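# Shelve the foam block in the recessed shelving section

## Task

Pick up the little foam block that sits on the desk and set it down on a shelf board (not on top of any box) of the shelving section at the aisle's far end that is set deeper back than the other sections; the robot must end upright, neither toppled nor leaning.

## Robot and tools

Robot: a Hello Robot Stretch 4 with a single arm. It has an omni-wheel base, a lift that rides up a mast, a telescoping arm that reaches forward, a wrist with yaw, pitch and roll, and a two-finger gripper. It stands about 1.6 m tall, and the base rim lies within 0.23 m of the base origin.

Frames: all positions are in metres. The base frame sits on the floor under the base centre, with x ahead, y to the left and z up. The odometry frame is the base frame as it was when the scene began. hand_pose is reported in the base frame and marks a point between the open fingertips; treat it as approximate.

move: sends one action and returns the state plus the requested camera images. The "pictures" line gives the image order, and the frames can lag the state slightly. An action holds "base", "joints" or both, optionally with "speeds", "pace" and "contact_limits". Alternatively it is {"end_of_arm": "enable_torque"} on its own, which re-powers any wrist or gripper motor that shut off. Always pass "blocking": false. The call returns in about 0.5 s while motion goes on. A later move replaces only the targets it names.
- base: a single object and a relative offset, counted from the base position in the latest reported state (or from where the base is, if a move was still running). translate_m drives straight, forward positive, -2 to 2 m. strafe_m slides sideways, left positive, -2 to 2 m. rotate_rad turns in place, counter-clockwise positive, -3.2 to 3.2 rad. translate_m and strafe_m may be combined into one straight diagonal path; rotate_rad must be sent alone.
- joints: one object of absolute targets by name. lift_m is 0 to 1.2 and arm_m is 0 to 0.55, both in metres with a tolerance of ±0.004. wrist_yaw_rad runs -1.134 to 4.276: 0 faces ahead, positive turns left, 3.14 is folded back, and above 3.4 the arm may obstruct it. wrist_pitch_rad runs -1.117 to 4.259: 0 is level and 1.57 points down. wrist_roll_rad runs -1.117 to 4.259: positive turns clockwise as seen from behind the gripper. All wrist joints have a tolerance of ±0.02 rad. gripper_m is the fingertip gap, -0.038 to 0.141 m, possibly off by up to 0.015; at -0.02 or below the fingers squeeze each other. A joint target outside its range is clipped and the result reports it. Any other out-of-range value is refused, and an unknown key makes the call invalid.
- pace: "slow", "default", "fast" or "max". Base speeds are 0.1/0.3/0.4/0.6 m/s and 1/2/3/4 rad/s; the lift 0.15/0.3/0.4/0.5 m/s; the arm 0.1/0.4/0.6/0.7 m/s; the wrist is always 1.82 rad/s. With the lift above 0.2, base speed is reduced, down to 0.3 m/s and 1 rad/s at 1.2.
- speeds: a per-joint top speed, capped at that joint's max. It cannot be set for the gripper.
- contact_limits: push strength before a contact_stop, from 0 to 1, default 0.5. It applies only to arm_m, lift_m and the base keys, and goes next to the matching command. A base limit stays in effect until the next action that names "base". Even at 0 the arm needs a firm shove of 15 to 40 N to stop. For a gentle press, use 0 with a goal 1 to 3 mm beyond contact. When lifting a load, keep the lift limit at least 0.15 per kg (0.3 for 2 kg).
- cameras: head_camera, head_left_camera, head_right_camera, wrist_camera, or "all". Omitted or null means all, [] means none.

wait(seconds 0 to 10, cameras): commands nothing and returns early once moves have settled. wait(0) shows the progress of the running move on the "earlier move" line. stop(cameras): brakes all running motions, which then read "stopped" and hold; it also re-brakes slack wheels, with a "stop:" line saying whether they hold. zoom_image(camera, region [x0,y0,x1,y1] in pixels, top-left origin, at most 504x504): gives a closer view of that camera's latest image. finished_scene(scene): ends the current scene, identified by its number, and cannot be undone. The goal must still hold once the robot is gone.

Statuses: "done"; "moving"; "off_target", meaning it stopped short and may still be pushing; "contact_stop", where the blocked lift, arm or wheels go slack; "time_out" after 14 s, which drops the target; "limit_stop_at_own_body"; "limit_stop_at_tilt", a lean over 6°, after which lift, arm and wheels stay slack until it clears; and "torque_fault", a limp wrist or gripper motor that needs enable_torque. If a call is refused, or an uncommanded stop appears, the remaining move, wait and finished_scene calls of that reply are skipped. on_its_own lists unrequested behaviour (held, slack, off), where "held at" is a target, not a reading. A slack lift sags and can drop a load, and slack wheels can roll.

Readings: lidar_m is 12 distances from the base origin in 30° sectors, starting straight ahead and going counter-clockwise (4th left, 7th behind, 10th right). "-" means nothing seen or closer than 0.25 m. It sees from about 0.15 m up, so tabletops count, and it may miss glass and thin legs. wrist_depth_mm is a 7x7 grid of median depths, 100 to 2000 mm, read from the top left; "-" means invalid, often for plain or very near surfaces. base_odometry counts wheel turns, so slip counts as travel; heading runs -3.142 to 3.142. If turned_by_wheels and turned_by_imu differ by more than about 0.1 rad over one move, suspect a collision or slip. base_tilt is in degrees, forward and right positive, with about ±3° of bias. motor_effort is a percentage, with the peak in brackets; for the wheels, positive means turning right. servo_current is in mA, ±30 at rest.

Gripping: close to more than 0.015 below the object's width; about 0.06 below resists tugs. Squeezing harder pulls the object toward the wrist. A firm hold shows as a rise in gripper servo_current; the gripper_m reading and "done" prove nothing. Fingertips pressed onto a surface can jam.

Avoid self-contact: the gripper over the base with lift below 0.2 (0.45 when pointing down); pitch below -0.2 combined with roll below -0.4 or above 4; yaw+pitch below about -1.1; and tilting or rolling while folded back (yaw above 2.7). With the lift at 0.05 or lower, retracting the arm can jam the wrist on the base.

Balance: with more than 1 kg held and arm_m above 0.2, driving, turning or stopping can tip the robot, especially at fast paces. Sustained pushes with a raised gripper can too. Expect occasional external tugs. Avoid drops, slams, hard hits and releasing moving objects.

Cameras follow OpenCV conventions. Calibration K, D and T_world_to_cam map the base frame into each camera frame. The head camera is a 420x560 pinhole, the head left and right cameras are 420x672 fisheyes, and the wrist camera is a 616x392 pinhole. Poses carry small errors, and these grow for the wrist camera at long reach.

Each tool is called after ">>>" as name(argument=value, ...), one argument or row to a line, values as JSON.

## Session

>>> move(
  blocking=false,
  cameras=["head_camera", "head_left_camera", "head_right_camera"],
)

Scene clock: 0.00 s.
base_odometry: x=+0.000 y=+0.000 heading=+0.000
turned_by_wheels: +0.000
turned_by_imu: +0.000
base_tilt: forward=+0.4 right=+1.5
lidar_m: 0.98 0.98 1.13 1.93 1.07 1.58 2.71 2.70 1.20 0.99 0.99 1.15
base_status: not commanded
joint_positions: lift_m=+0.140 arm_m=+0.002 wrist_yaw_rad=+3.046 wrist_pitch_rad=+0.002 wrist_roll_rad=+0.000 gripper_m=+0.056
joint_status: not commanded
measured_speeds: all 0
motor_effort: lift_m=+20 arm_m=-4 wheel_0=+0 wheel_1=+0 wheel_2=+0
servo_current: wrist_yaw_rad=33 wrist_pitch_rad=33 wrist_roll_rad=26 gripper_m=46
hand_pose: x=-0.1056 y=+0.1144 z=+0.3181 quat_wxyz=(+0.048, -0.001, +0.000, +0.999) (m; base frame)
wrist_depth_mm: 136 139 - - - - - / 114 140 - - 1983 - - / 123 150 - - - - - / 137 192 - - 1983 - - / - - - - 1808 1808 - / 1118 1138 196 1008 1078 1205 - / 798 723 831 152 759 866 854
pictures: head_camera, head_left_camera, head_right_camera

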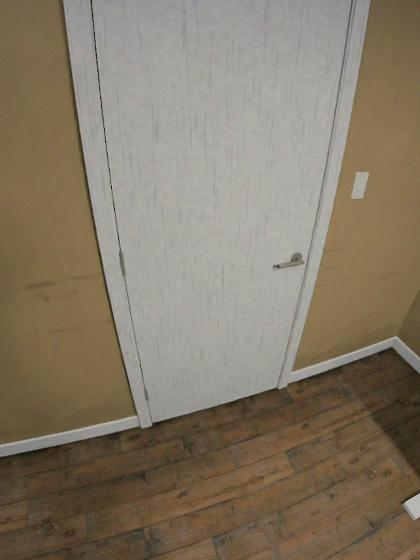

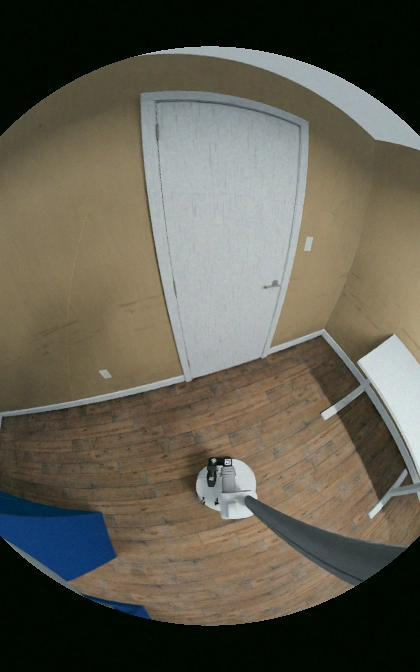

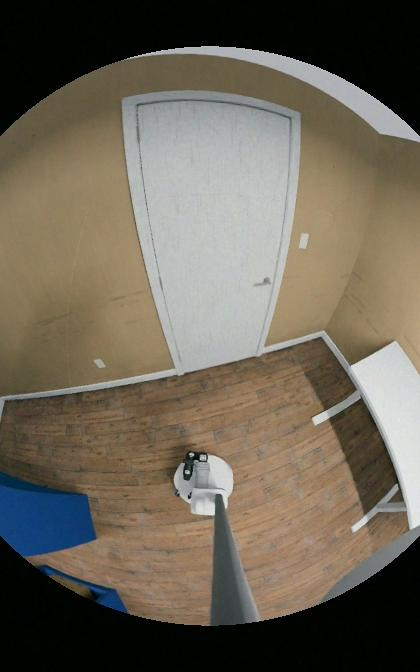

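>>> move(
  blocking=false,
  base={"rotate_rad": -1.57},
  joints={"lift_m": 0.6},
  cameras=[],
)

>>> wait(
  seconds=3,
  cameras=["head_camera", "head_left_camera", "head_right_camera"],
)

Scene clock: 4.80 s.
move: moving
base_odometry: x=+0.000 y=+0.000 heading=-0.261
turned_by_wheels: -0.261
turned_by_imu: -0.258
base_tilt: forward=+0.4 right=+1.4
lidar_m: 1.04 0.97 1.05 1.42 1.05 1.11 1.60 2.69 1.49 1.04 0.97 1.04
base_status: rotate_rad moving
joint_positions: lift_m=+0.179 arm_m=+0.002 wrist_yaw_rad=+3.046 wrist_pitch_rad=+0.002 wrist_roll_rad=+0.000 gripper_m=+0.056
joint_status: lift_m moving
measured_speeds: translate_m=+0.001 strafe_m=-0.001 rotate_rad=-0.990 lift_m=+0.149 arm_m=+0.000 wrist_yaw_rad=+0.000 wrist_pitch_rad=+0.000 wrist_roll_rad=+0.000
motor_effort: lift_m=+27(27) arm_m=-4(4) wheel_0=+6(7) wheel_1=+7(7) wheel_2=+7(8)
servo_current: wrist_yaw_rad=39(46) wrist_pitch_rad=39(52) wrist_roll_rad=26(33) gripper_m=39(52)
hand_pose: x=-0.1056 y=+0.1144 z=+0.3570 quat_wxyz=(+0.048, -0.001, +0.000, +0.999) (m; base frame)
wrist_depth_mm: 136 139 - - - - - / 113 140 - - - - - / 123 149 - - - - - / 137 191 - - - - - / - - - 1983 1983 - - / 1205 1229 196 1078 1182 - - / 866 732 904 153 809 878 866
pictures: none
No camera images: "cameras" was empty.

Scene clock: 7.10 s.
earlier move: done
base_odometry: x=+0.000 y=+0.000 heading=-1.570
turned_by_wheels: -1.309
turned_by_imu: -1.293
base_tilt: forward=+0.3 right=+1.3
lidar_m: 0.99 0.99 1.13 0.99 0.97 1.18 2.01 1.06 1.59 2.71 2.70 1.17
base_status: done
joint_positions: lift_m=+0.600 arm_m=+0.002 wrist_yaw_rad=+3.046 wrist_pitch_rad=+0.002 wrist_roll_rad=+0.000 gripper_m=+0.056
joint_status: all done
measured_speeds: all 0
motor_effort: lift_m=+24(28) arm_m=-4(4) wheel_0=+3(7) wheel_1=+0(9) wheel_2=+1(8)
servo_current: wrist_yaw_rad=46(46) wrist_pitch_rad=46(52) wrist_roll_rad=20(33) gripper_m=46(52)
hand_pose: x=-0.1056 y=+0.1144 z=+0.7773 quat_wxyz=(+0.048, -0.001, +0.000, +0.999) (m; base frame)
wrist_depth_mm: 136 140 - - - - - / 115 140 - - - - - / 124 153 - - - - - / 138 200 - - - - - / - - - - - - - / - - 196 - 178 - - / - 1537 1863 152 144 - -
wait: 2.30 of 3 s (the move ended)
pictures: head_camera, head_left_camera, head_right_camera

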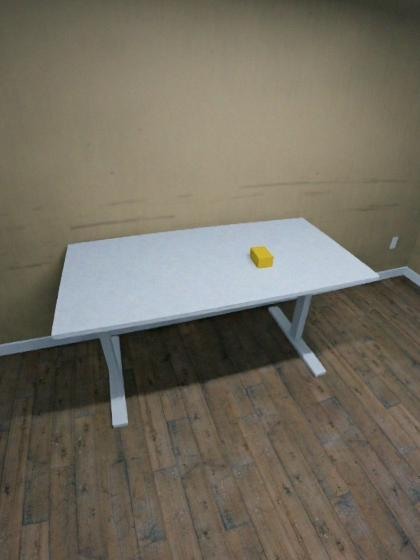

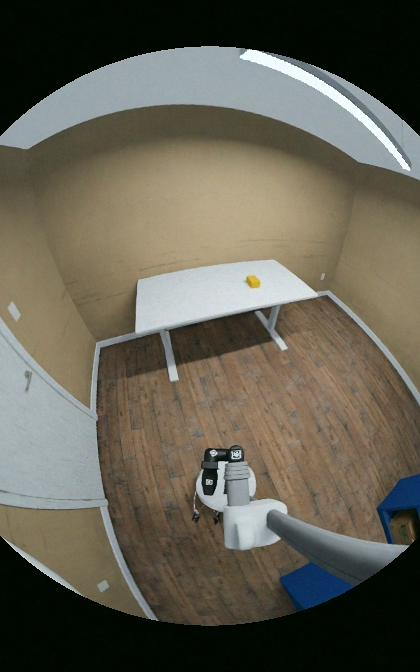

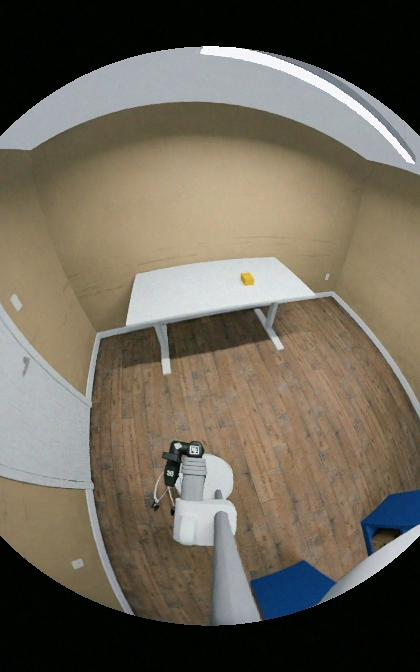

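>>> move(
  blocking=false,
  base={"rotate_rad": 0.27},
  joints={"lift_m": 0.9, "wrist_yaw_rad": 0.0, "gripper_m": 0.13, "wrist_pitch_rad": 0.6},
  cameras=["head_camera"],
)

>>> zoom_image(
  camera="head_camera",
  region=[180, 200, 380, 320],
)

>>> wait(
  seconds=3,
  cameras=["head_camera", "wrist_camera"],
)

Scene clock: 42.70 s.
move: moving
base_odometry: x=+0.000 y=+0.000 heading=-1.350
turned_by_wheels: +0.220
turned_by_imu: +0.216
base_tilt: forward=+0.2 right=+1.3
lidar_m: 0.95 1.00 1.07 0.98 1.01 1.39 1.06 1.08 1.56 2.70 1.51 1.06
base_status: rotate_rad moving
joint_positions: lift_m=+0.639 arm_m=+0.002 wrist_yaw_rad=+2.446 wrist_pitch_rad=+0.543 wrist_roll_rad=+0.000 gripper_m=+0.076
joint_status: lift_m moving; wrist_yaw_rad moving; wrist_pitch_rad moving; gripper_m moving
measured_speeds: translate_m=-0.001 strafe_m=+0.001 rotate_rad=+0.479 lift_m=+0.149 arm_m=+0.000 wrist_yaw_rad=-1.815 wrist_pitch_rad=+0.976 wrist_roll_rad=+0.000
motor_effort: lift_m=+26(26) arm_m=-4(4) wheel_0=-3(8) wheel_1=-3(7) wheel_2=-2(8)
servo_current: wrist_yaw_rad=85(137) wrist_pitch_rad=33(78) wrist_roll_rad=26(33) gripper_m=85(98)
hand_pose: x=+0.0396 y=+0.2253 z=+0.6680 quat_wxyz=(+0.328, -0.252, +0.091, +0.906) (m; base frame)
wrist_depth_mm: - - - - - - - / - - - - - - - / - - - - - - - / 1618 1618 1661 1618 - - - / 1281 1308 1308 1336 1308 - - / 1078 1042 198 1118 195 1078 - / 931 866 960 149 917 946 931
pictures: head_camera

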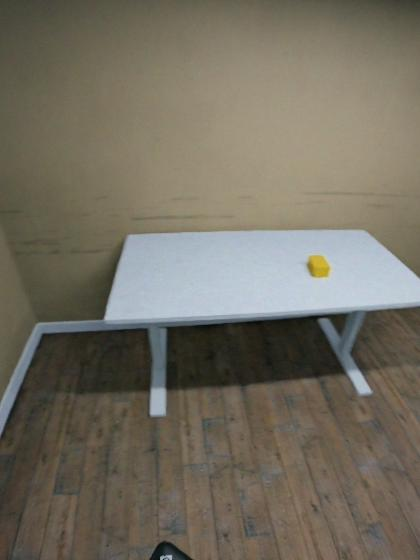

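Scaled by 2.520 from the camera's 420x560 image, which has a finer 1200x1600 frame.

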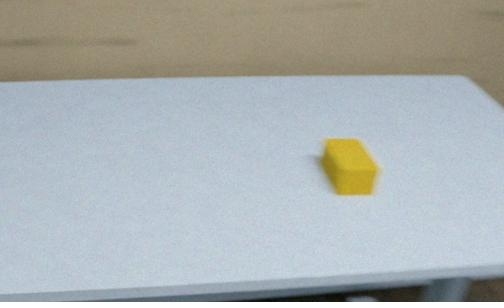

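Scene clock: 44.57 s.
earlier move: done
base_odometry: x=+0.000 y=+0.000 heading=-1.300
turned_by_wheels: +0.050
turned_by_imu: +0.049
base_tilt: forward=+0.2 right=+1.4
lidar_m: 0.99 1.04 1.05 1.00 1.06 1.44 1.08 1.11 1.57 2.69 1.43 1.04
base_status: done
joint_positions: lift_m=+0.900 arm_m=+0.002 wrist_yaw_rad=+0.003 wrist_pitch_rad=+0.599 wrist_roll_rad=+0.000 gripper_m=+0.130
joint_status: all done
measured_speeds: all 0
motor_effort: lift_m=+24(27) arm_m=-4(4) wheel_0=-3(8) wheel_1=+1(7) wheel_2=-1(8)
servo_current: wrist_yaw_rad=39(137) wrist_pitch_rad=46(78) wrist_roll_rad=33(33) gripper_m=33(98)
hand_pose: x=+0.4116 y=-0.0866 z=+0.9151 quat_wxyz=(+0.955, -0.001, +0.295, +0.002) (m; base frame)
wrist_depth_mm: - - - - - - - / 1537 - - - - - - / 1708 - - - - - - / 1708 1808 1756 1808 1863 1921 1863 / 1537 1499 1576 1618 1618 1618 1618 / 1281 205 1255 1336 203 1366 1366 / 1118 1118 1182 - 1182 1182 1229
wait: 1.87 of 3 s (the move ended)
pictures: head_camera, wrist_camera
camera_calibration:
wrist_camera: T_world_to_cam=[[-0.0117056, -0.997947, 0.0629631, -0.161958], [-0.58226, -0.0443882, -0.81179, 1.03169], [0.812918, -0.0461634, -0.580545, 0.422341], [0, 0, 0, 1]] pos_world=[0.255486, -0.0963344, 1.0929]

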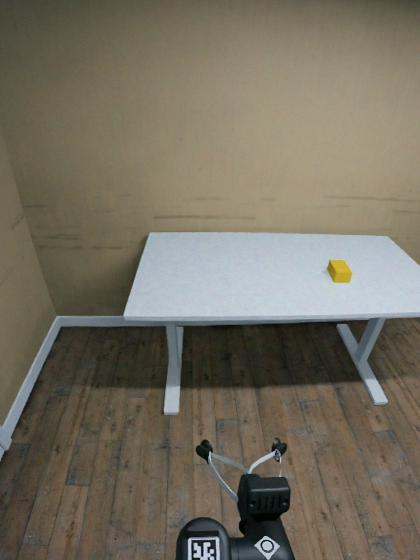

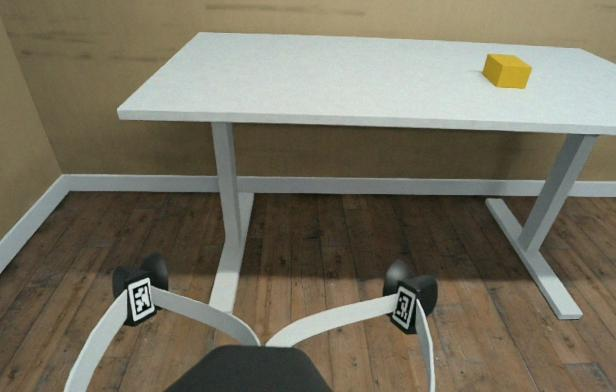

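>>> move(
  blocking=false,
  base={"translate_m": 0.45, "strafe_m": -0.58},
  joints={"wrist_pitch_rad": 0.5},
  pace="fast",
  cameras=["head_camera"],
)

>>> wait(
  seconds=5,
  cameras=["head_camera", "wrist_camera", "head_right_camera"],
)

>>> zoom_image(
  camera="head_camera",
  region=[140, 200, 300, 360],
)

Scene clock: 65.63 s.
move: moving
base_odometry: x=-0.025 y=-0.034 heading=-1.300
turned_by_wheels: +0.000
turned_by_imu: -0.001
base_tilt: forward=+0.4 right=+1.4
lidar_m: 0.96 1.01 1.10 0.98 1.08 1.49 1.09 1.14 1.58 2.66 1.38 0.96
base_status: translate_m moving; strafe_m moving
joint_positions: lift_m=+0.900 arm_m=+0.002 wrist_yaw_rad=+0.003 wrist_pitch_rad=+0.506 wrist_roll_rad=+0.000 gripper_m=+0.130
joint_status: wrist_pitch_rad moving
measured_speeds: translate_m=+0.102 strafe_m=-0.129 rotate_rad=-0.001 lift_m=+0.000 arm_m=+0.000 wrist_yaw_rad=+0.000 wrist_pitch_rad=+0.000 wrist_roll_rad=+0.000
motor_effort: lift_m=+24(24) arm_m=-4(4) wheel_0=+9(11) wheel_1=-4(7) wheel_2=-8(10)
servo_current: wrist_yaw_rad=39(39) wrist_pitch_rad=65(78) wrist_roll_rad=33(33) gripper_m=46(52)
hand_pose: x=+0.4257 y=-0.0866 z=+0.9380 quat_wxyz=(+0.968, +0.000, +0.250, +0.002) (m; base frame)
wrist_depth_mm: - - - - - - - / - - - - - - - / 1661 - - - - - - / 1708 - - - - - - / 1661 1708 1756 1756 1808 1808 1756 / 1397 204 1366 1499 202 1499 1537 / 1182 1182 1229 - 1281 1255 1255
pictures: head_camera

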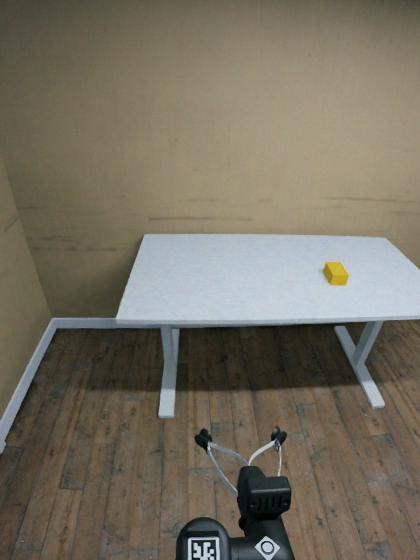

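Scene clock: 68.50 s.
earlier move: done
base_odometry: x=-0.438 y=-0.589 heading=-1.300
turned_by_wheels: +0.000
turned_by_imu: -0.002
base_tilt: forward=+0.3 right=+1.4
lidar_m: 0.52 0.57 0.78 1.58 1.64 1.60 1.52 1.62 2.21 2.08 0.79 0.56
base_status: done
joint_positions: lift_m=+0.900 arm_m=+0.002 wrist_yaw_rad=+0.003 wrist_pitch_rad=+0.506 wrist_roll_rad=+0.000 gripper_m=+0.130
joint_status: all done
measured_speeds: all 0
motor_effort: lift_m=+24(24) arm_m=-4(4) wheel_0=+1(13) wheel_1=-1(8) wheel_2=-1(10)
servo_current: wrist_yaw_rad=33(46) wrist_pitch_rad=46(78) wrist_roll_rad=20(39) gripper_m=52(52)
hand_pose: x=+0.4258 y=-0.0866 z=+0.9381 quat_wxyz=(+0.968, +0.000, +0.250, +0.002) (m; base frame)
wrist_depth_mm: - - - - - - - / - - - - - - - / - - - - - - - / - - - 609 - - - / - - - - - - - / - 191 183 - 202 - - / 1160 1182 1255 - 1281 1255 1281
wait: 2.87 of 5 s (the move ended)
pictures: head_camera, head_right_camera, wrist_camera
camera_calibration:
wrist_camera: T_world_to_cam=[[-0.0176145, -0.997966, 0.0612666, -0.159108], [-0.503714, -0.0440744, -0.862745, 1.07303], [0.863691, -0.0460577, -0.501913, 0.328811], [0, 0, 0, 1]] pos_world=[0.253705, -0.0963471, 1.10053]

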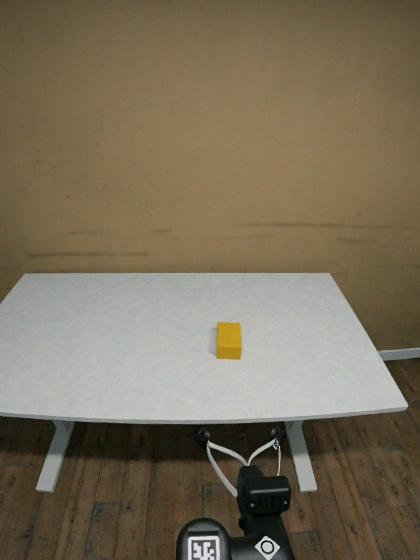

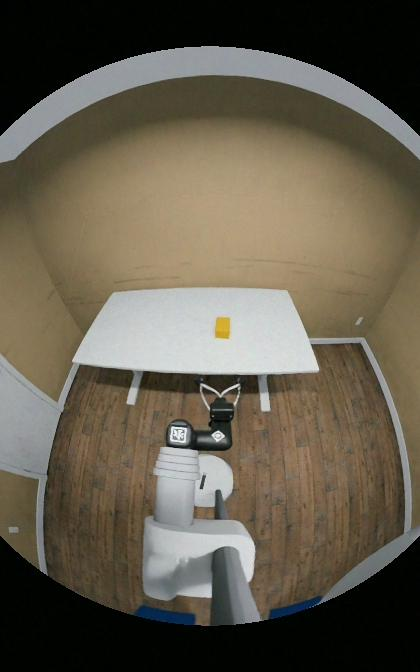

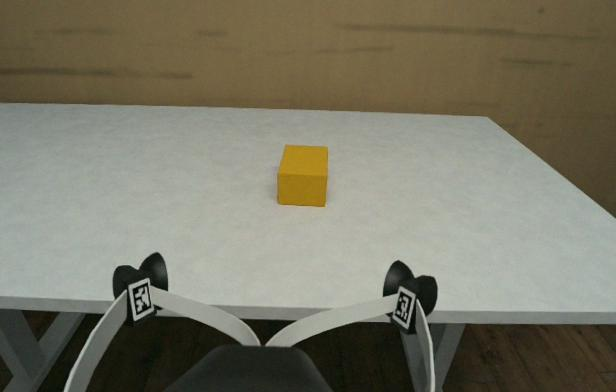

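Scaled by 3.150 from the camera's 420x560 image, which has a finer 1200x1600 frame.

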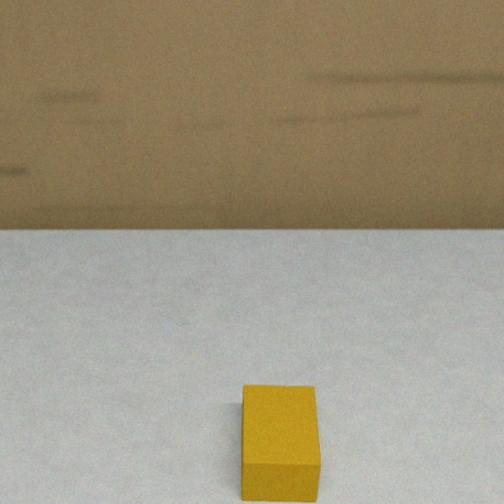

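>>> move(
  blocking=false,
  base={"strafe_m": -0.02},
  joints={"lift_m": 0.79, "arm_m": 0.22},
  cameras=[],
)

>>> wait(
  seconds=3,
  cameras=["head_camera", "wrist_camera"],
)

>>> zoom_image(
  camera="head_camera",
  region=[140, 280, 300, 440],
)

Scene clock: 96.13 s.
move: moving
base_odometry: x=-0.458 y=-0.594 heading=-1.300
turned_by_wheels: +0.000
turned_by_imu: -0.001
base_tilt: forward=+0.2 right=+1.4
lidar_m: 0.53 0.58 0.78 1.57 1.65 1.61 1.53 1.60 2.21 2.07 0.80 0.56
base_status: strafe_m moving
joint_positions: lift_m=+0.861 arm_m=+0.054 wrist_yaw_rad=+0.003 wrist_pitch_rad=+0.506 wrist_roll_rad=+0.000 gripper_m=+0.130
joint_status: lift_m moving; arm_m moving
measured_speeds: translate_m=+0.000 strafe_m=-0.012 rotate_rad=+0.001 lift_m=-0.149 arm_m=+0.198 wrist_yaw_rad=+0.000 wrist_pitch_rad=+0.000 wrist_roll_rad=+0.000
motor_effort: lift_m=+11(22) arm_m=+8(8) wheel_0=+1(9) wheel_1=-2(8) wheel_2=+0(1)
servo_current: wrist_yaw_rad=39(46) wrist_pitch_rad=52(59) wrist_roll_rad=26(33) gripper_m=52(52)
hand_pose: x=+0.4780 y=-0.0866 z=+0.8997 quat_wxyz=(+0.968, +0.000, +0.250, +0.002) (m; base frame)
wrist_depth_mm: - - - - - - - / - - - - - - - / - - - 603 - - - / - - - 564 - - - / - - - - - - - / - 191 177 - 195 - - / 1160 1138 1229 - 1255 1229 1255
pictures: none
No camera images: "cameras" was empty.

Scene clock: 97.40 s.
earlier move: done
base_odometry: x=-0.458 y=-0.594 heading=-1.300
turned_by_wheels: +0.000
turned_by_imu: +0.000
base_tilt: forward=+0.4 right=+1.4
lidar_m: 0.52 0.55 0.80 1.59 1.65 1.61 1.51 1.59 2.20 2.09 0.79 0.57
base_status: done
joint_positions: lift_m=+0.790 arm_m=+0.220 wrist_yaw_rad=+0.003 wrist_pitch_rad=+0.505 wrist_roll_rad=+0.000 gripper_m=+0.130
joint_status: all done
measured_speeds: all 0
motor_effort: lift_m=+14(22) arm_m=+7(9) wheel_0=+0(9) wheel_1=+0(8) wheel_2=+0(1)
servo_current: wrist_yaw_rad=39(46) wrist_pitch_rad=33(59) wrist_roll_rad=26(39) gripper_m=46(52)
hand_pose: x=+0.6433 y=-0.0866 z=+0.8290 quat_wxyz=(+0.968, +0.000, +0.250, +0.002) (m; base frame)
wrist_depth_mm: - - - - - - - / - - - - - - - / - - - 402 - - - / - - 370 366 - - - / - - - - - - - / - 189 171 - 195 - - / - - - - - - -
wait: 1.27 of 3 s (the move ended)
pictures: head_camera, wrist_camera
camera_calibration:
wrist_camera: T_world_to_cam=[[-0.0178436, -0.997962, 0.0612629, -0.148496], [-0.50357, -0.0439638, -0.862835, 1.08843], [0.86377, -0.0462462, -0.501759, 0.0859873], [0, 0, 0, 1]] pos_world=[0.471179, -0.0963648, 0.99138]

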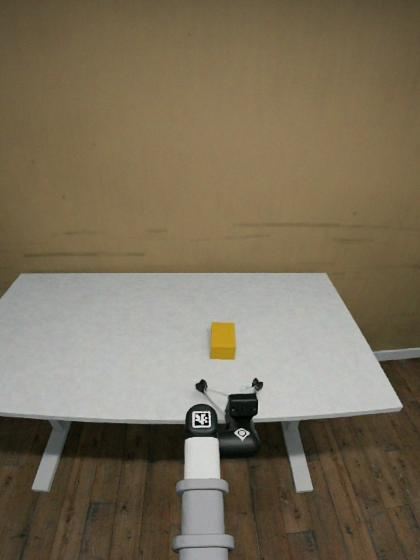

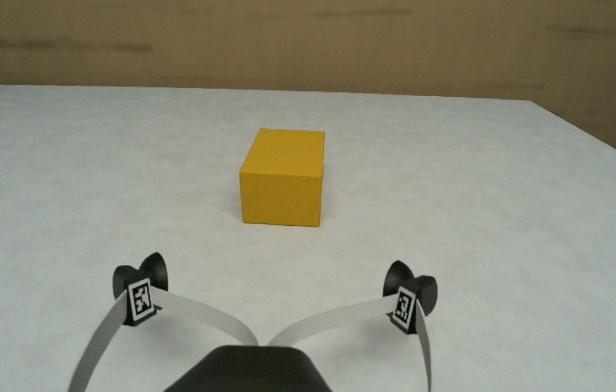

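Scaled by 3.150 from the camera's 420x560 image, which has a finer 1200x1600 frame.

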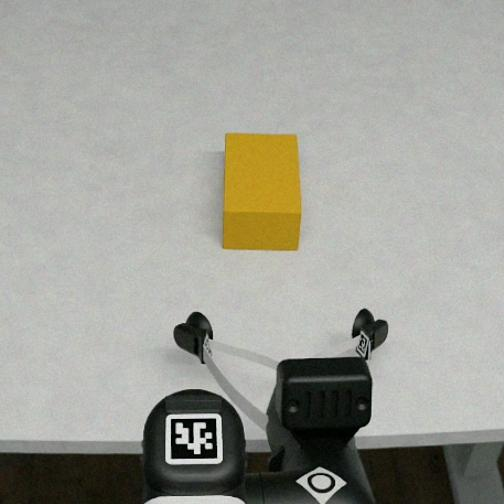

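>>> move(
  blocking=false,
  joints={"lift_m": 0.761, "arm_m": 0.44},
  speeds={"arm_m": 0.2},
  contact_limits={"arm_m": 0.2, "lift_m": 0.2},
  cameras=[],
)

>>> wait(
  seconds=3,
  cameras=["head_camera", "wrist_camera"],
)

Scene clock: 123.87 s.
move: moving
base_odometry: x=-0.458 y=-0.594 heading=-1.300
turned_by_wheels: +0.000
turned_by_imu: -0.001
base_tilt: forward=+0.4 right=+1.4
lidar_m: 0.55 0.57 0.78 1.59 1.67 1.60 1.52 1.60 2.19 2.10 0.79 0.56
base_status: not commanded
joint_positions: lift_m=+0.763 arm_m=+0.272 wrist_yaw_rad=+0.003 wrist_pitch_rad=+0.505 wrist_roll_rad=+0.000 gripper_m=+0.130
joint_status: lift_m moving; arm_m moving
measured_speeds: translate_m=+0.000 strafe_m=+0.000 rotate_rad=+0.000 lift_m=-0.038 arm_m=+0.198 wrist_yaw_rad=+0.000 wrist_pitch_rad=+0.000 wrist_roll_rad=+0.000
motor_effort: lift_m=+14(15) arm_m=+8(8) wheel_0=+0(0) wheel_1=+0(0) wheel_2=+0(0)
servo_current: wrist_yaw_rad=39(46) wrist_pitch_rad=39(59) wrist_roll_rad=33(33) gripper_m=46(59)
contact_limits: arm_m 0.2; lift_m 0.2
hand_pose: x=+0.6957 y=-0.0866 z=+0.8018 quat_wxyz=(+0.968, +0.000, +0.250, +0.002) (m; base frame)
wrist_depth_mm: - - - - - - - / - - - - - - - / - - 330 355 - - - / - - 314 312 - - - / - - - - - - - / - 188 171 - 195 - - / - - - - - - -
pictures: none
No camera images: "cameras" was empty.

Scene clock: 125.27 s.
earlier move: done
base_odometry: x=-0.458 y=-0.594 heading=-1.300
turned_by_wheels: +0.000
turned_by_imu: +0.000
base_tilt: forward=+0.5 right=+1.4
lidar_m: 0.51 0.57 0.81 1.59 1.64 1.58 1.50 1.61 2.18 2.08 0.80 0.56
base_status: not commanded
joint_positions: lift_m=+0.761 arm_m=+0.440 wrist_yaw_rad=+0.003 wrist_pitch_rad=+0.505 wrist_roll_rad=+0.000 gripper_m=+0.130
joint_status: all done
measured_speeds: all 0
motor_effort: lift_m=+14(15) arm_m=+6(9) wheel_0=+0(0) wheel_1=+0(0) wheel_2=+0(0)
servo_current: wrist_yaw_rad=33(46) wrist_pitch_rad=39(59) wrist_roll_rad=26(33) gripper_m=39(59)
contact_limits: arm_m 0.2; lift_m 0.2
hand_pose: x=+0.8633 y=-0.0866 z=+0.8000 quat_wxyz=(+0.968, +0.000, +0.250, +0.002) (m; base frame)
wrist_depth_mm: - - - - - - - / - - - - - - - / - - - - - - - / - - - 248 - - - / - - 204 206 - - - / - 187 181 178 200 - - / - - 198 - - - -
wait: 1.40 of 3 s (the move ended)
pictures: head_camera, wrist_camera
camera_calibration:
wrist_camera: T_world_to_cam=[[-0.0178624, -0.997962, 0.0612628, -0.142781], [-0.503569, -0.0439543, -0.862836, 1.17419], [0.86377, -0.0462624, -0.501758, -0.118612], [0, 0, 0, 1]] pos_world=[0.69119, -0.0963663, 0.962367]

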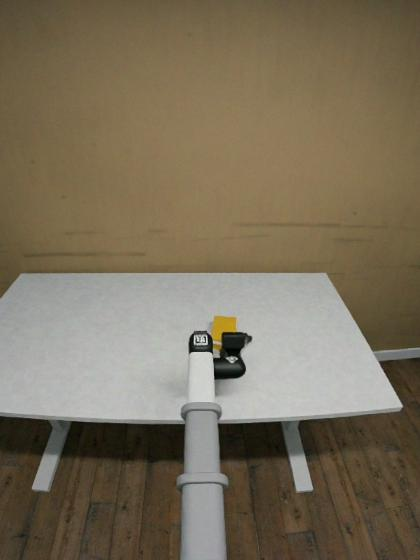

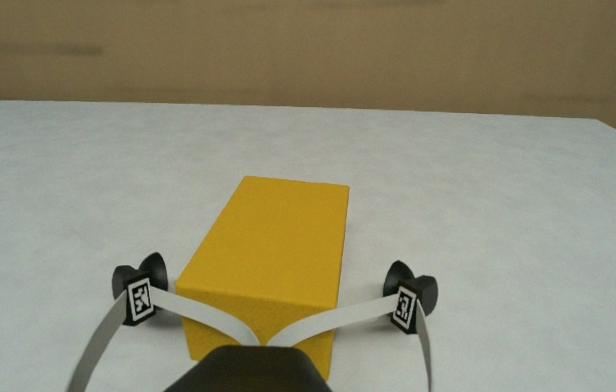

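>>> move(
  blocking=false,
  joints={"gripper_m": 0.02},
  cameras=[],
)

>>> wait(
  seconds=2.5,
  cameras=["wrist_camera"],
)

>>> move(
  blocking=false,
  joints={"lift_m": 0.95},
  cameras=[],
)

>>> wait(
  seconds=2,
  cameras=["wrist_camera"],
)

Scene clock: 133.37 s.
move: moving
base_odometry: x=-0.458 y=-0.594 heading=-1.300
turned_by_wheels: +0.000
turned_by_imu: -0.001
base_tilt: forward=+0.3 right=+1.5
lidar_m: 0.53 0.57 0.81 1.60 1.67 1.59 1.52 1.59 2.19 2.09 0.81 0.56
base_status: not commanded
joint_positions: lift_m=+0.761 arm_m=+0.440 wrist_yaw_rad=+0.003 wrist_pitch_rad=+0.505 wrist_roll_rad=+0.000 gripper_m=+0.116
joint_status: gripper_m moving
measured_speeds: all 0
motor_effort: lift_m=+14(14) arm_m=+6(6) wheel_0=+0(0) wheel_1=+0(0) wheel_2=+0(0)
servo_current: wrist_yaw_rad=26(46) wrist_pitch_rad=39(65) wrist_roll_rad=26(33) gripper_m=85(98)
contact_limits: arm_m 0.2; lift_m 0.2
hand_pose: x=+0.8633 y=-0.0866 z=+0.8000 quat_wxyz=(+0.968, +0.000, +0.250, +0.002) (m; base frame)
wrist_depth_mm: - - - - - - - / - - - - - - - / - - - - - - - / - - - 248 - - - / - - 204 206 - - - / - 186 181 179 191 - - / - - 200 - - - -
pictures: none
No camera images: "cameras" was empty.

Scene clock: 134.83 s.
earlier move: done
base_odometry: x=-0.458 y=-0.594 heading=-1.300
turned_by_wheels: +0.000
turned_by_imu: +0.000
base_tilt: forward=+0.3 right=+1.4
lidar_m: 0.53 0.58 0.79 1.60 1.67 1.59 1.50 1.61 2.18 2.08 0.81 0.57
base_status: not commanded
joint_positions: lift_m=+0.761 arm_m=+0.440 wrist_yaw_rad=+0.003 wrist_pitch_rad=+0.505 wrist_roll_rad=+0.000 gripper_m=+0.021
joint_status: all done
measured_speeds: all 0
motor_effort: lift_m=+14(14) arm_m=+6(6) wheel_0=+0(0) wheel_1=+0(0) wheel_2=+0(0)
servo_current: wrist_yaw_rad=33(46) wrist_pitch_rad=33(65) wrist_roll_rad=26(33) gripper_m=124(293)
contact_limits: arm_m 0.2; lift_m 0.2
hand_pose: x=+0.8633 y=-0.0866 z=+0.8000 quat_wxyz=(+0.968, +0.000, +0.250, +0.002) (m; base frame)
wrist_depth_mm: - - - - - - - / - - - - - - - / - - - - - - - / - - 227 238 - - - / - - 187 191 - - - / - 169 167 166 182 - - / - - 149 142 - - -
wait: 1.47 of 2.5 s (the move ended)
pictures: wrist_camera
camera_calibration:
wrist_camera: T_world_to_cam=[[-0.0178626, -0.997962, 0.0612627, -0.142781], [-0.50357, -0.0439542, -0.862836, 1.17419], [0.86377, -0.0462625, -0.501758, -0.118613], [0, 0, 0, 1]] pos_world=[0.691191, -0.0963663, 0.962367]

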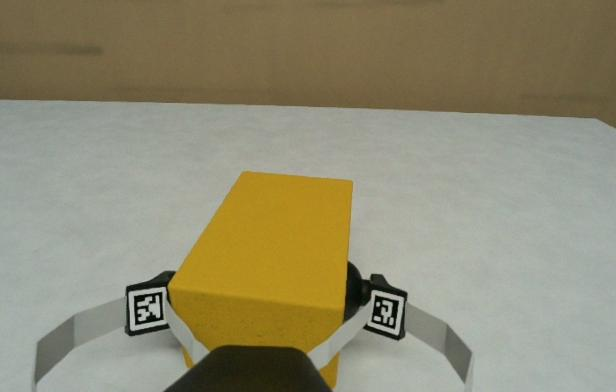

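Scene clock: 135.33 s.
move: moving
base_odometry: x=-0.458 y=-0.594 heading=-1.300
turned_by_wheels: +0.000
turned_by_imu: +0.000
base_tilt: forward=+0.4 right=+1.6
lidar_m: 0.54 0.57 0.78 1.60 1.64 1.60 1.51 1.60 2.17 2.07 0.79 0.55
base_status: not commanded
joint_positions: lift_m=+0.800 arm_m=+0.440 wrist_yaw_rad=+0.003 wrist_pitch_rad=+0.505 wrist_roll_rad=+0.000 gripper_m=+0.021
joint_status: lift_m moving
measured_speeds: translate_m=+0.000 strafe_m=+0.000 rotate_rad=+0.000 lift_m=+0.149 arm_m=+0.000 wrist_yaw_rad=+0.000 wrist_pitch_rad=+0.000 wrist_roll_rad=+0.000
motor_effort: lift_m=+25(28) arm_m=+6(6) wheel_0=+0(0) wheel_1=+0(0) wheel_2=+0(0)
servo_current: wrist_yaw_rad=33(46) wrist_pitch_rad=46(59) wrist_roll_rad=26(33) gripper_m=117(137)
contact_limits: arm_m 0.2
hand_pose: x=+0.8633 y=-0.0866 z=+0.8384 quat_wxyz=(+0.968, +0.000, +0.250, +0.002) (m; base frame)
wrist_depth_mm: - - - - - - - / - - - - - - - / - - - - - - - / - - 226 238 - - - / - - 187 191 - - - / - 169 167 166 182 - - / - - 149 142 - - -
pictures: none
No camera images: "cameras" was empty.

Scene clock: 136.70 s.
earlier move: done
base_odometry: x=-0.458 y=-0.594 heading=-1.300
turned_by_wheels: +0.000
turned_by_imu: +0.000
base_tilt: forward=+0.4 right=+1.4
lidar_m: 0.53 0.58 0.80 1.58 1.65 1.60 1.53 1.62 2.18 2.07 0.78 0.59
base_status: not commanded
joint_positions: lift_m=+0.950 arm_m=+0.440 wrist_yaw_rad=+0.003 wrist_pitch_rad=+0.505 wrist_roll_rad=+0.000 gripper_m=+0.021
joint_status: all done
measured_speeds: all 0
motor_effort: lift_m=+24(28) arm_m=+6(6) wheel_0=+0(0) wheel_1=+0(0) wheel_2=+0(0)
servo_current: wrist_yaw_rad=26(46) wrist_pitch_rad=33(72) wrist_roll_rad=33(39) gripper_m=124(137)
contact_limits: arm_m 0.2
hand_pose: x=+0.8633 y=-0.0866 z=+0.9881 quat_wxyz=(+0.968, +0.000, +0.250, +0.002) (m; base frame)
wrist_depth_mm: - - - - - - - / - - - - - - - / - - - - - - - / - - 226 238 - - - / - - 187 191 - - - / - 169 167 166 183 - - / - - 149 142 - - -
wait: 1.37 of 2 s (the move ended)
pictures: wrist_camera
camera_calibration:
wrist_camera: T_world_to_cam=[[-0.0178625, -0.997962, 0.0612627, -0.154306], [-0.503569, -0.0439543, -0.862836, 1.33652], [0.86377, -0.0462624, -0.501758, -0.02422], [0, 0, 0, 1]] pos_world=[0.691194, -0.0963663, 1.1505]

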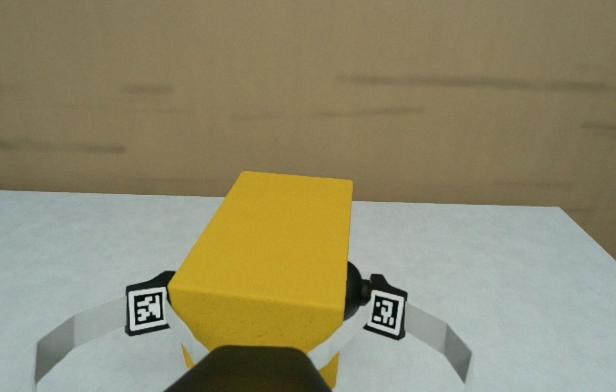

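>>> move(
  blocking=false,
  base={"translate_m": -0.5},
  joints={"arm_m": 0.03},
  cameras=[],
)

>>> wait(
  seconds=4,
  cameras=[],
)

>>> move(
  blocking=false,
  base={"rotate_rad": -1.85},
  cameras=[],
)

>>> wait(
  seconds=4,
  cameras=["head_camera", "head_left_camera", "head_right_camera"],
)

Scene clock: 146.60 s.
move: moving
base_odometry: x=-0.466 y=-0.563 heading=-1.300
turned_by_wheels: +0.000
turned_by_imu: -0.001
base_tilt: forward=+0.2 right=+1.4
lidar_m: 0.57 0.63 0.85 1.57 1.67 1.55 1.48 1.57 2.17 2.09 0.83 0.59
base_status: translate_m moving
joint_positions: lift_m=+0.950 arm_m=+0.388 wrist_yaw_rad=+0.003 wrist_pitch_rad=+0.505 wrist_roll_rad=+0.000 gripper_m=+0.021
joint_status: arm_m moving
measured_speeds: translate_m=-0.125 strafe_m=+0.000 rotate_rad=+0.003 lift_m=+0.000 arm_m=-0.198 wrist_yaw_rad=+0.000 wrist_pitch_rad=+0.000 wrist_roll_rad=+0.000
motor_effort: lift_m=+24(24) arm_m=-6(8) wheel_0=-6(7) wheel_1=-6(6) wheel_2=+9(9)
servo_current: wrist_yaw_rad=33(39) wrist_pitch_rad=39(59) wrist_roll_rad=33(33) gripper_m=124(130)
hand_pose: x=+0.8113 y=-0.0866 z=+0.9881 quat_wxyz=(+0.968, +0.000, +0.250, +0.002) (m; base frame)
wrist_depth_mm: - - - - - - - / - - - - - - - / - - - - - - - / - - 226 239 - - - / - - 187 191 - - - / - 169 167 166 182 - - / - - 149 142 - - -
pictures: none
No camera images: "cameras" was empty.

Scene clock: 149.23 s.
earlier move: done
base_odometry: x=-0.591 y=-0.112 heading=-1.300
turned_by_wheels: +0.000
turned_by_imu: +0.000
base_tilt: forward=+0.4 right=+1.4
lidar_m: 1.03 1.07 1.67 1.59 1.70 1.06 1.02 1.16 1.40 2.08 2.18 1.07
base_status: done
joint_positions: lift_m=+0.950 arm_m=+0.030 wrist_yaw_rad=+0.003 wrist_pitch_rad=+0.505 wrist_roll_rad=+0.000 gripper_m=+0.021
joint_status: all done
measured_speeds: all 0
motor_effort: lift_m=+24(24) arm_m=-6(9) wheel_0=-2(7) wheel_1=-1(8) wheel_2=-2(11)
servo_current: wrist_yaw_rad=33(46) wrist_pitch_rad=52(59) wrist_roll_rad=20(33) gripper_m=124(137)
hand_pose: x=+0.4537 y=-0.0866 z=+0.9882 quat_wxyz=(+0.968, +0.000, +0.250, +0.002) (m; base frame)
wrist_depth_mm: - - - - - - - / - - - - - - - / - - - - - - - / - - 226 238 - - - / 1756 1708 188 191 1863 1863 1863 / 1464 173 167 167 183 1576 1576 / 1255 1255 178 142 1308 1229 1366
wait: 2.63 of 4 s (the move ended)
pictures: none
No camera images: "cameras" was empty.

Scene clock: 149.73 s.
move: moving
base_odometry: x=-0.591 y=-0.112 heading=-1.529
turned_by_wheels: -0.228
turned_by_imu: -0.225
base_tilt: forward=+0.3 right=+1.4
lidar_m: 0.49 1.00 1.22 1.57 1.61 1.93 0.98 1.14 1.20 2.10 2.10 1.20
base_status: rotate_rad moving
joint_positions: lift_m=+0.950 arm_m=+0.030 wrist_yaw_rad=+0.003 wrist_pitch_rad=+0.505 wrist_roll_rad=+0.000 gripper_m=+0.021
joint_status: not commanded
measured_speeds: translate_m=-0.002 strafe_m=+0.002 rotate_rad=-0.866 lift_m=+0.000 arm_m=+0.000 wrist_yaw_rad=+0.000 wrist_pitch_rad=+0.000 wrist_roll_rad=+0.000
motor_effort: lift_m=+24(24) arm_m=-6(6) wheel_0=+5(7) wheel_1=+6(8) wheel_2=+7(7)
servo_current: wrist_yaw_rad=39(39) wrist_pitch_rad=39(52) wrist_roll_rad=33(39) gripper_m=124(130)
hand_pose: x=+0.4537 y=-0.0866 z=+0.9882 quat_wxyz=(+0.968, +0.000, +0.250, +0.002) (m; base frame)
wrist_depth_mm: - - - - - - - / - - - - - - - / - - - - - - - / - - 226 239 - - - / 1661 1708 188 191 1863 1921 1921 / 1464 174 167 166 183 1618 1537 / 1255 1281 178 142 1308 1229 1366
pictures: none
No camera images: "cameras" was empty.

Scene clock: 151.67 s.
earlier move: done
base_odometry: x=-0.591 y=-0.112 heading=+3.133
turned_by_wheels: -1.621
turned_by_imu: -1.601
base_tilt: forward=+0.3 right=+1.4
lidar_m: 2.09 2.10 2.17 1.06 1.05 1.23 1.59 1.58 1.84 1.01 1.15 1.17
base_status: done
joint_positions: lift_m=+0.950 arm_m=+0.030 wrist_yaw_rad=+0.003 wrist_pitch_rad=+0.505 wrist_roll_rad=+0.000 gripper_m=+0.021
joint_status: not commanded
measured_speeds: all 0
motor_effort: lift_m=+24(24) arm_m=-6(6) wheel_0=+2(7) wheel_1=+2(9) wheel_2=+2(8)
servo_current: wrist_yaw_rad=33(46) wrist_pitch_rad=39(59) wrist_roll_rad=20(39) gripper_m=117(130)
hand_pose: x=+0.4537 y=-0.0866 z=+0.9882 quat_wxyz=(+0.968, +0.000, +0.250, +0.002) (m; base frame)
wrist_depth_mm: - - - - - - - / - - - - - - - / - - - - - - - / - - - 238 - - - / 1756 1863 189 191 1863 1921 - / 1464 174 167 166 183 - - / 1255 1255 178 142 1308 1229 -
wait: 1.93 of 4 s (the move ended)
pictures: head_camera, head_left_camera, head_right_camera

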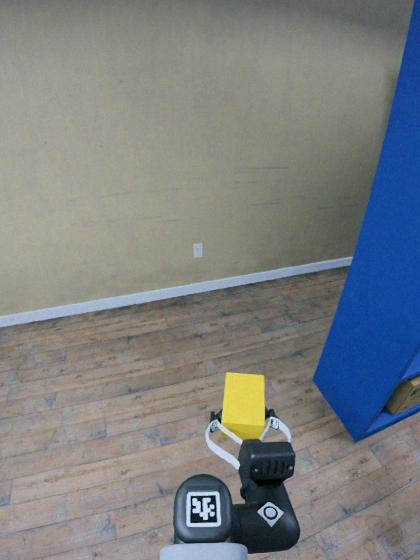

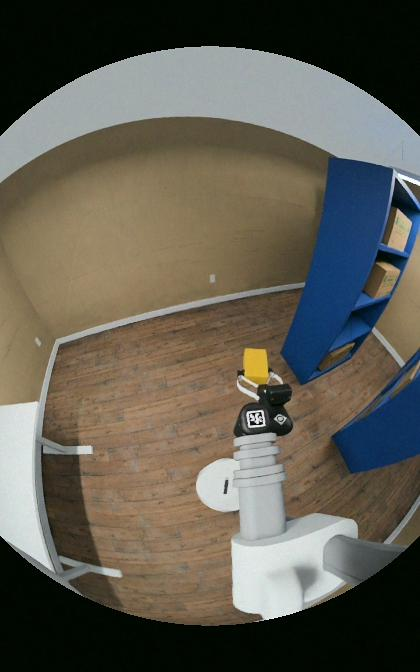

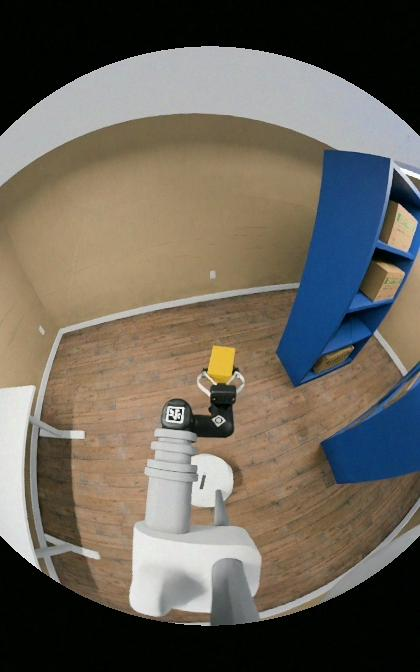

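>>> move(
  blocking=false,
  base={"rotate_rad": -1.291},
  cameras=[],
)

>>> wait(
  seconds=3,
  cameras=["head_camera", "head_left_camera", "head_right_camera"],
)

Scene clock: 164.23 s.
move: moving
base_odometry: x=-0.591 y=-0.112 heading=+2.904
turned_by_wheels: -0.229
turned_by_imu: -0.227
base_tilt: forward=+0.3 right=+1.3
lidar_m: 2.20 2.09 2.18 1.09 1.04 1.14 1.64 1.59 1.66 1.04 1.00 1.15
base_status: rotate_rad moving
joint_positions: lift_m=+0.950 arm_m=+0.030 wrist_yaw_rad=+0.003 wrist_pitch_rad=+0.505 wrist_roll_rad=+0.000 gripper_m=+0.021
joint_status: not commanded
measured_speeds: translate_m=+0.001 strafe_m=-0.002 rotate_rad=-0.871 lift_m=+0.000 arm_m=+0.000 wrist_yaw_rad=+0.000 wrist_pitch_rad=+0.000 wrist_roll_rad=+0.000
motor_effort: lift_m=+24(24) arm_m=-6(6) wheel_0=+6(7) wheel_1=+8(8) wheel_2=+7(8)
servo_current: wrist_yaw_rad=52(52) wrist_pitch_rad=52(59) wrist_roll_rad=26(33) gripper_m=124(124)
hand_pose: x=+0.4537 y=-0.0866 z=+0.9882 quat_wxyz=(+0.968, +0.000, +0.250, +0.002) (m; base frame)
wrist_depth_mm: - - - - - - - / - - - - - - - / - - - - - - - / - - - 239 - - - / 1756 1808 189 191 - - 1281 / 1464 174 167 166 183 - 1366 / 1229 1255 178 142 1336 150 1336
pictures: none
No camera images: "cameras" was empty.

Scene clock: 165.80 s.
earlier move: done
base_odometry: x=-0.591 y=-0.112 heading=+1.843
turned_by_wheels: -1.061
turned_by_imu: -1.048
base_tilt: forward=+0.4 right=+1.4
lidar_m: 1.01 1.14 2.19 2.11 2.20 1.09 1.03 1.09 1.63 1.55 1.67 1.03
base_status: done
joint_positions: lift_m=+0.950 arm_m=+0.030 wrist_yaw_rad=+0.003 wrist_pitch_rad=+0.505 wrist_roll_rad=+0.000 gripper_m=+0.021
joint_status: not commanded
measured_speeds: all 0
motor_effort: lift_m=+24(24) arm_m=-6(6) wheel_0=+3(7) wheel_1=+3(9) wheel_2=+1(8)
servo_current: wrist_yaw_rad=39(52) wrist_pitch_rad=46(65) wrist_roll_rad=26(33) gripper_m=124(137)
hand_pose: x=+0.4537 y=-0.0866 z=+0.9882 quat_wxyz=(+0.968, +0.000, +0.250, +0.001) (m; base frame)
wrist_depth_mm: - - - - - - - / 1618 - - - - - - / - - - - - - - / - 1576 - 238 - - - / - 1397 187 190 - 1863 1921 / - 174 167 167 183 1576 1537 / 148 1281 177 142 - 1229 1336
wait: 1.57 of 3 s (the move ended)
pictures: head_camera, head_left_camera, head_right_camera

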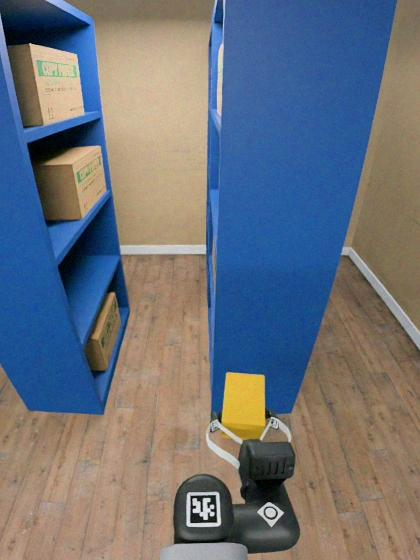

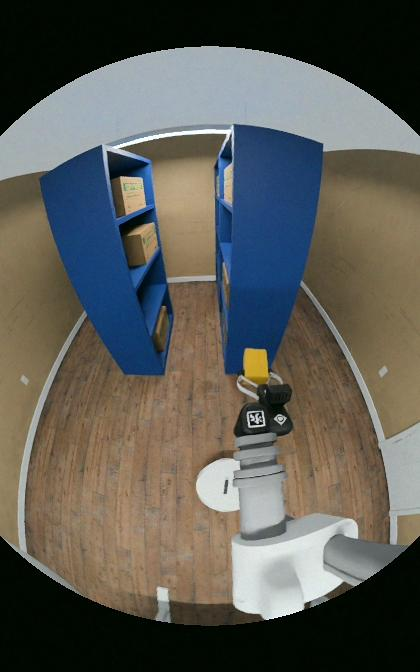

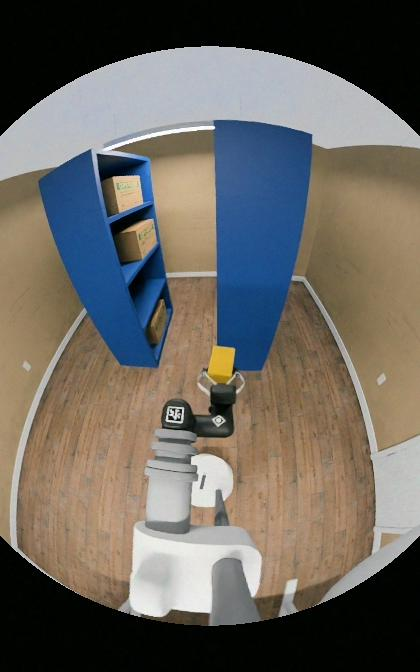

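>>> move(
  blocking=false,
  base={"strafe_m": 0.26},
  cameras=[],
)

>>> wait(
  seconds=2.5,
  cameras=["head_camera", "head_left_camera", "head_right_camera"],
)

>>> zoom_image(
  camera="head_camera",
  region=[60, 0, 360, 360],
)

Scene clock: 179.70 s.
move: moving
base_odometry: x=-0.627 y=-0.122 heading=+1.843
turned_by_wheels: +0.000
turned_by_imu: -0.001
base_tilt: forward=+0.4 right=+1.5
lidar_m: 1.02 1.13 2.15 2.06 2.20 1.08 1.04 1.08 1.72 1.61 1.72 1.06
base_status: strafe_m moving
joint_positions: lift_m=+0.950 arm_m=+0.030 wrist_yaw_rad=+0.003 wrist_pitch_rad=+0.505 wrist_roll_rad=+0.000 gripper_m=+0.021
joint_status: not commanded
measured_speeds: translate_m=+0.001 strafe_m=+0.143 rotate_rad=-0.005 lift_m=+0.000 arm_m=+0.000 wrist_yaw_rad=+0.000 wrist_pitch_rad=+0.000 wrist_roll_rad=+0.000
motor_effort: lift_m=+24(24) arm_m=-6(6) wheel_0=-8(9) wheel_1=+8(10) wheel_2=+0(1)
servo_current: wrist_yaw_rad=33(46) wrist_pitch_rad=39(59) wrist_roll_rad=33(33) gripper_m=117(130)
hand_pose: x=+0.4537 y=-0.0866 z=+0.9882 quat_wxyz=(+0.968, +0.000, +0.250, +0.001) (m; base frame)
wrist_depth_mm: - - - - - - - / 1618 - - - - - - / - - - - - - - / - 1576 - 238 - - - / - 1366 188 191 - 1863 1863 / - 174 167 166 183 1576 1576 / 148 1281 178 142 - 1255 1366
pictures: none
No camera images: "cameras" was empty.

Scene clock: 181.70 s.
earlier move: done
base_odometry: x=-0.842 y=-0.182 heading=+1.843
turned_by_wheels: +0.000
turned_by_imu: +0.000
base_tilt: forward=+0.3 right=+1.4
lidar_m: 1.11 1.05 1.90 1.84 1.93 1.09 1.03 1.07 1.57 1.85 1.95 1.07
base_status: done
joint_positions: lift_m=+0.950 arm_m=+0.030 wrist_yaw_rad=+0.003 wrist_pitch_rad=+0.505 wrist_roll_rad=+0.000 gripper_m=+0.021
joint_status: not commanded
measured_speeds: all 0
motor_effort: lift_m=+23(24) arm_m=-6(6) wheel_0=-1(10) wheel_1=+0(10) wheel_2=+0(2)
servo_current: wrist_yaw_rad=33(46) wrist_pitch_rad=46(59) wrist_roll_rad=26(33) gripper_m=124(130)
hand_pose: x=+0.4537 y=-0.0866 z=+0.9882 quat_wxyz=(+0.968, +0.000, +0.250, +0.001) (m; base frame)
wrist_depth_mm: - - - - 1537 - - / - - - - 1308 - - / - - - - 1229 - - / - - 265 240 - - - / - - 188 191 - - 1921 / - 172 167 166 182 - 1576 / 1229 1255 176 142 - 150 1366
wait: 2.00 of 2.5 s (the move ended)
pictures: head_camera, head_left_camera, head_right_camera

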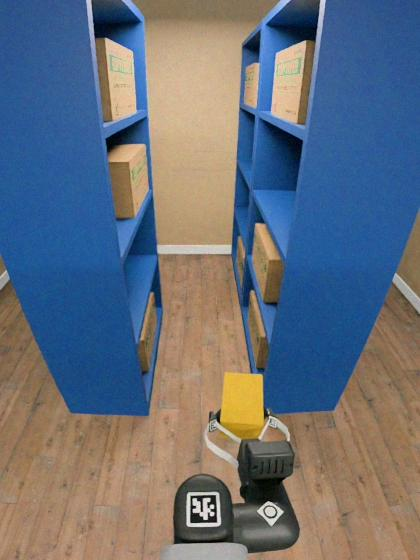

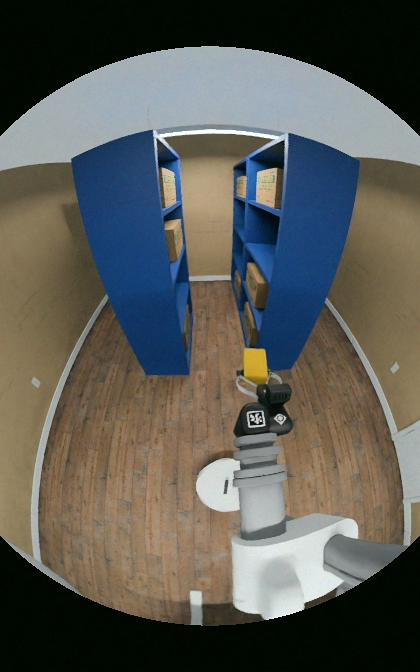

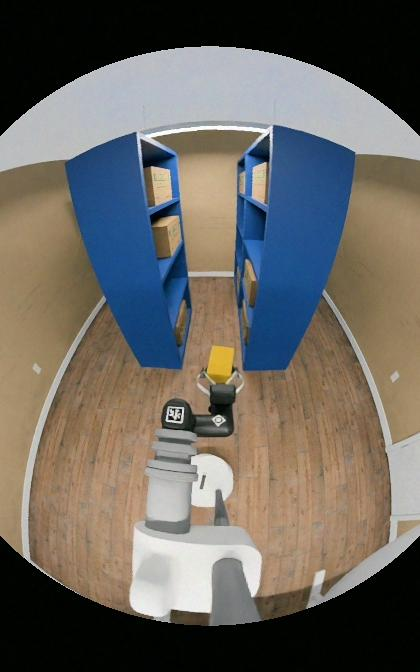

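Scaled by 1.400 from the camera's 420x560 image, which has a finer 1200x1600 frame.

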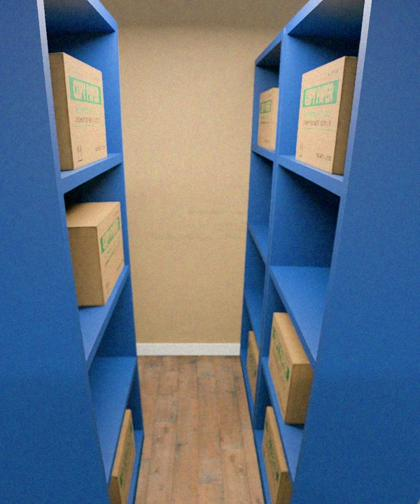

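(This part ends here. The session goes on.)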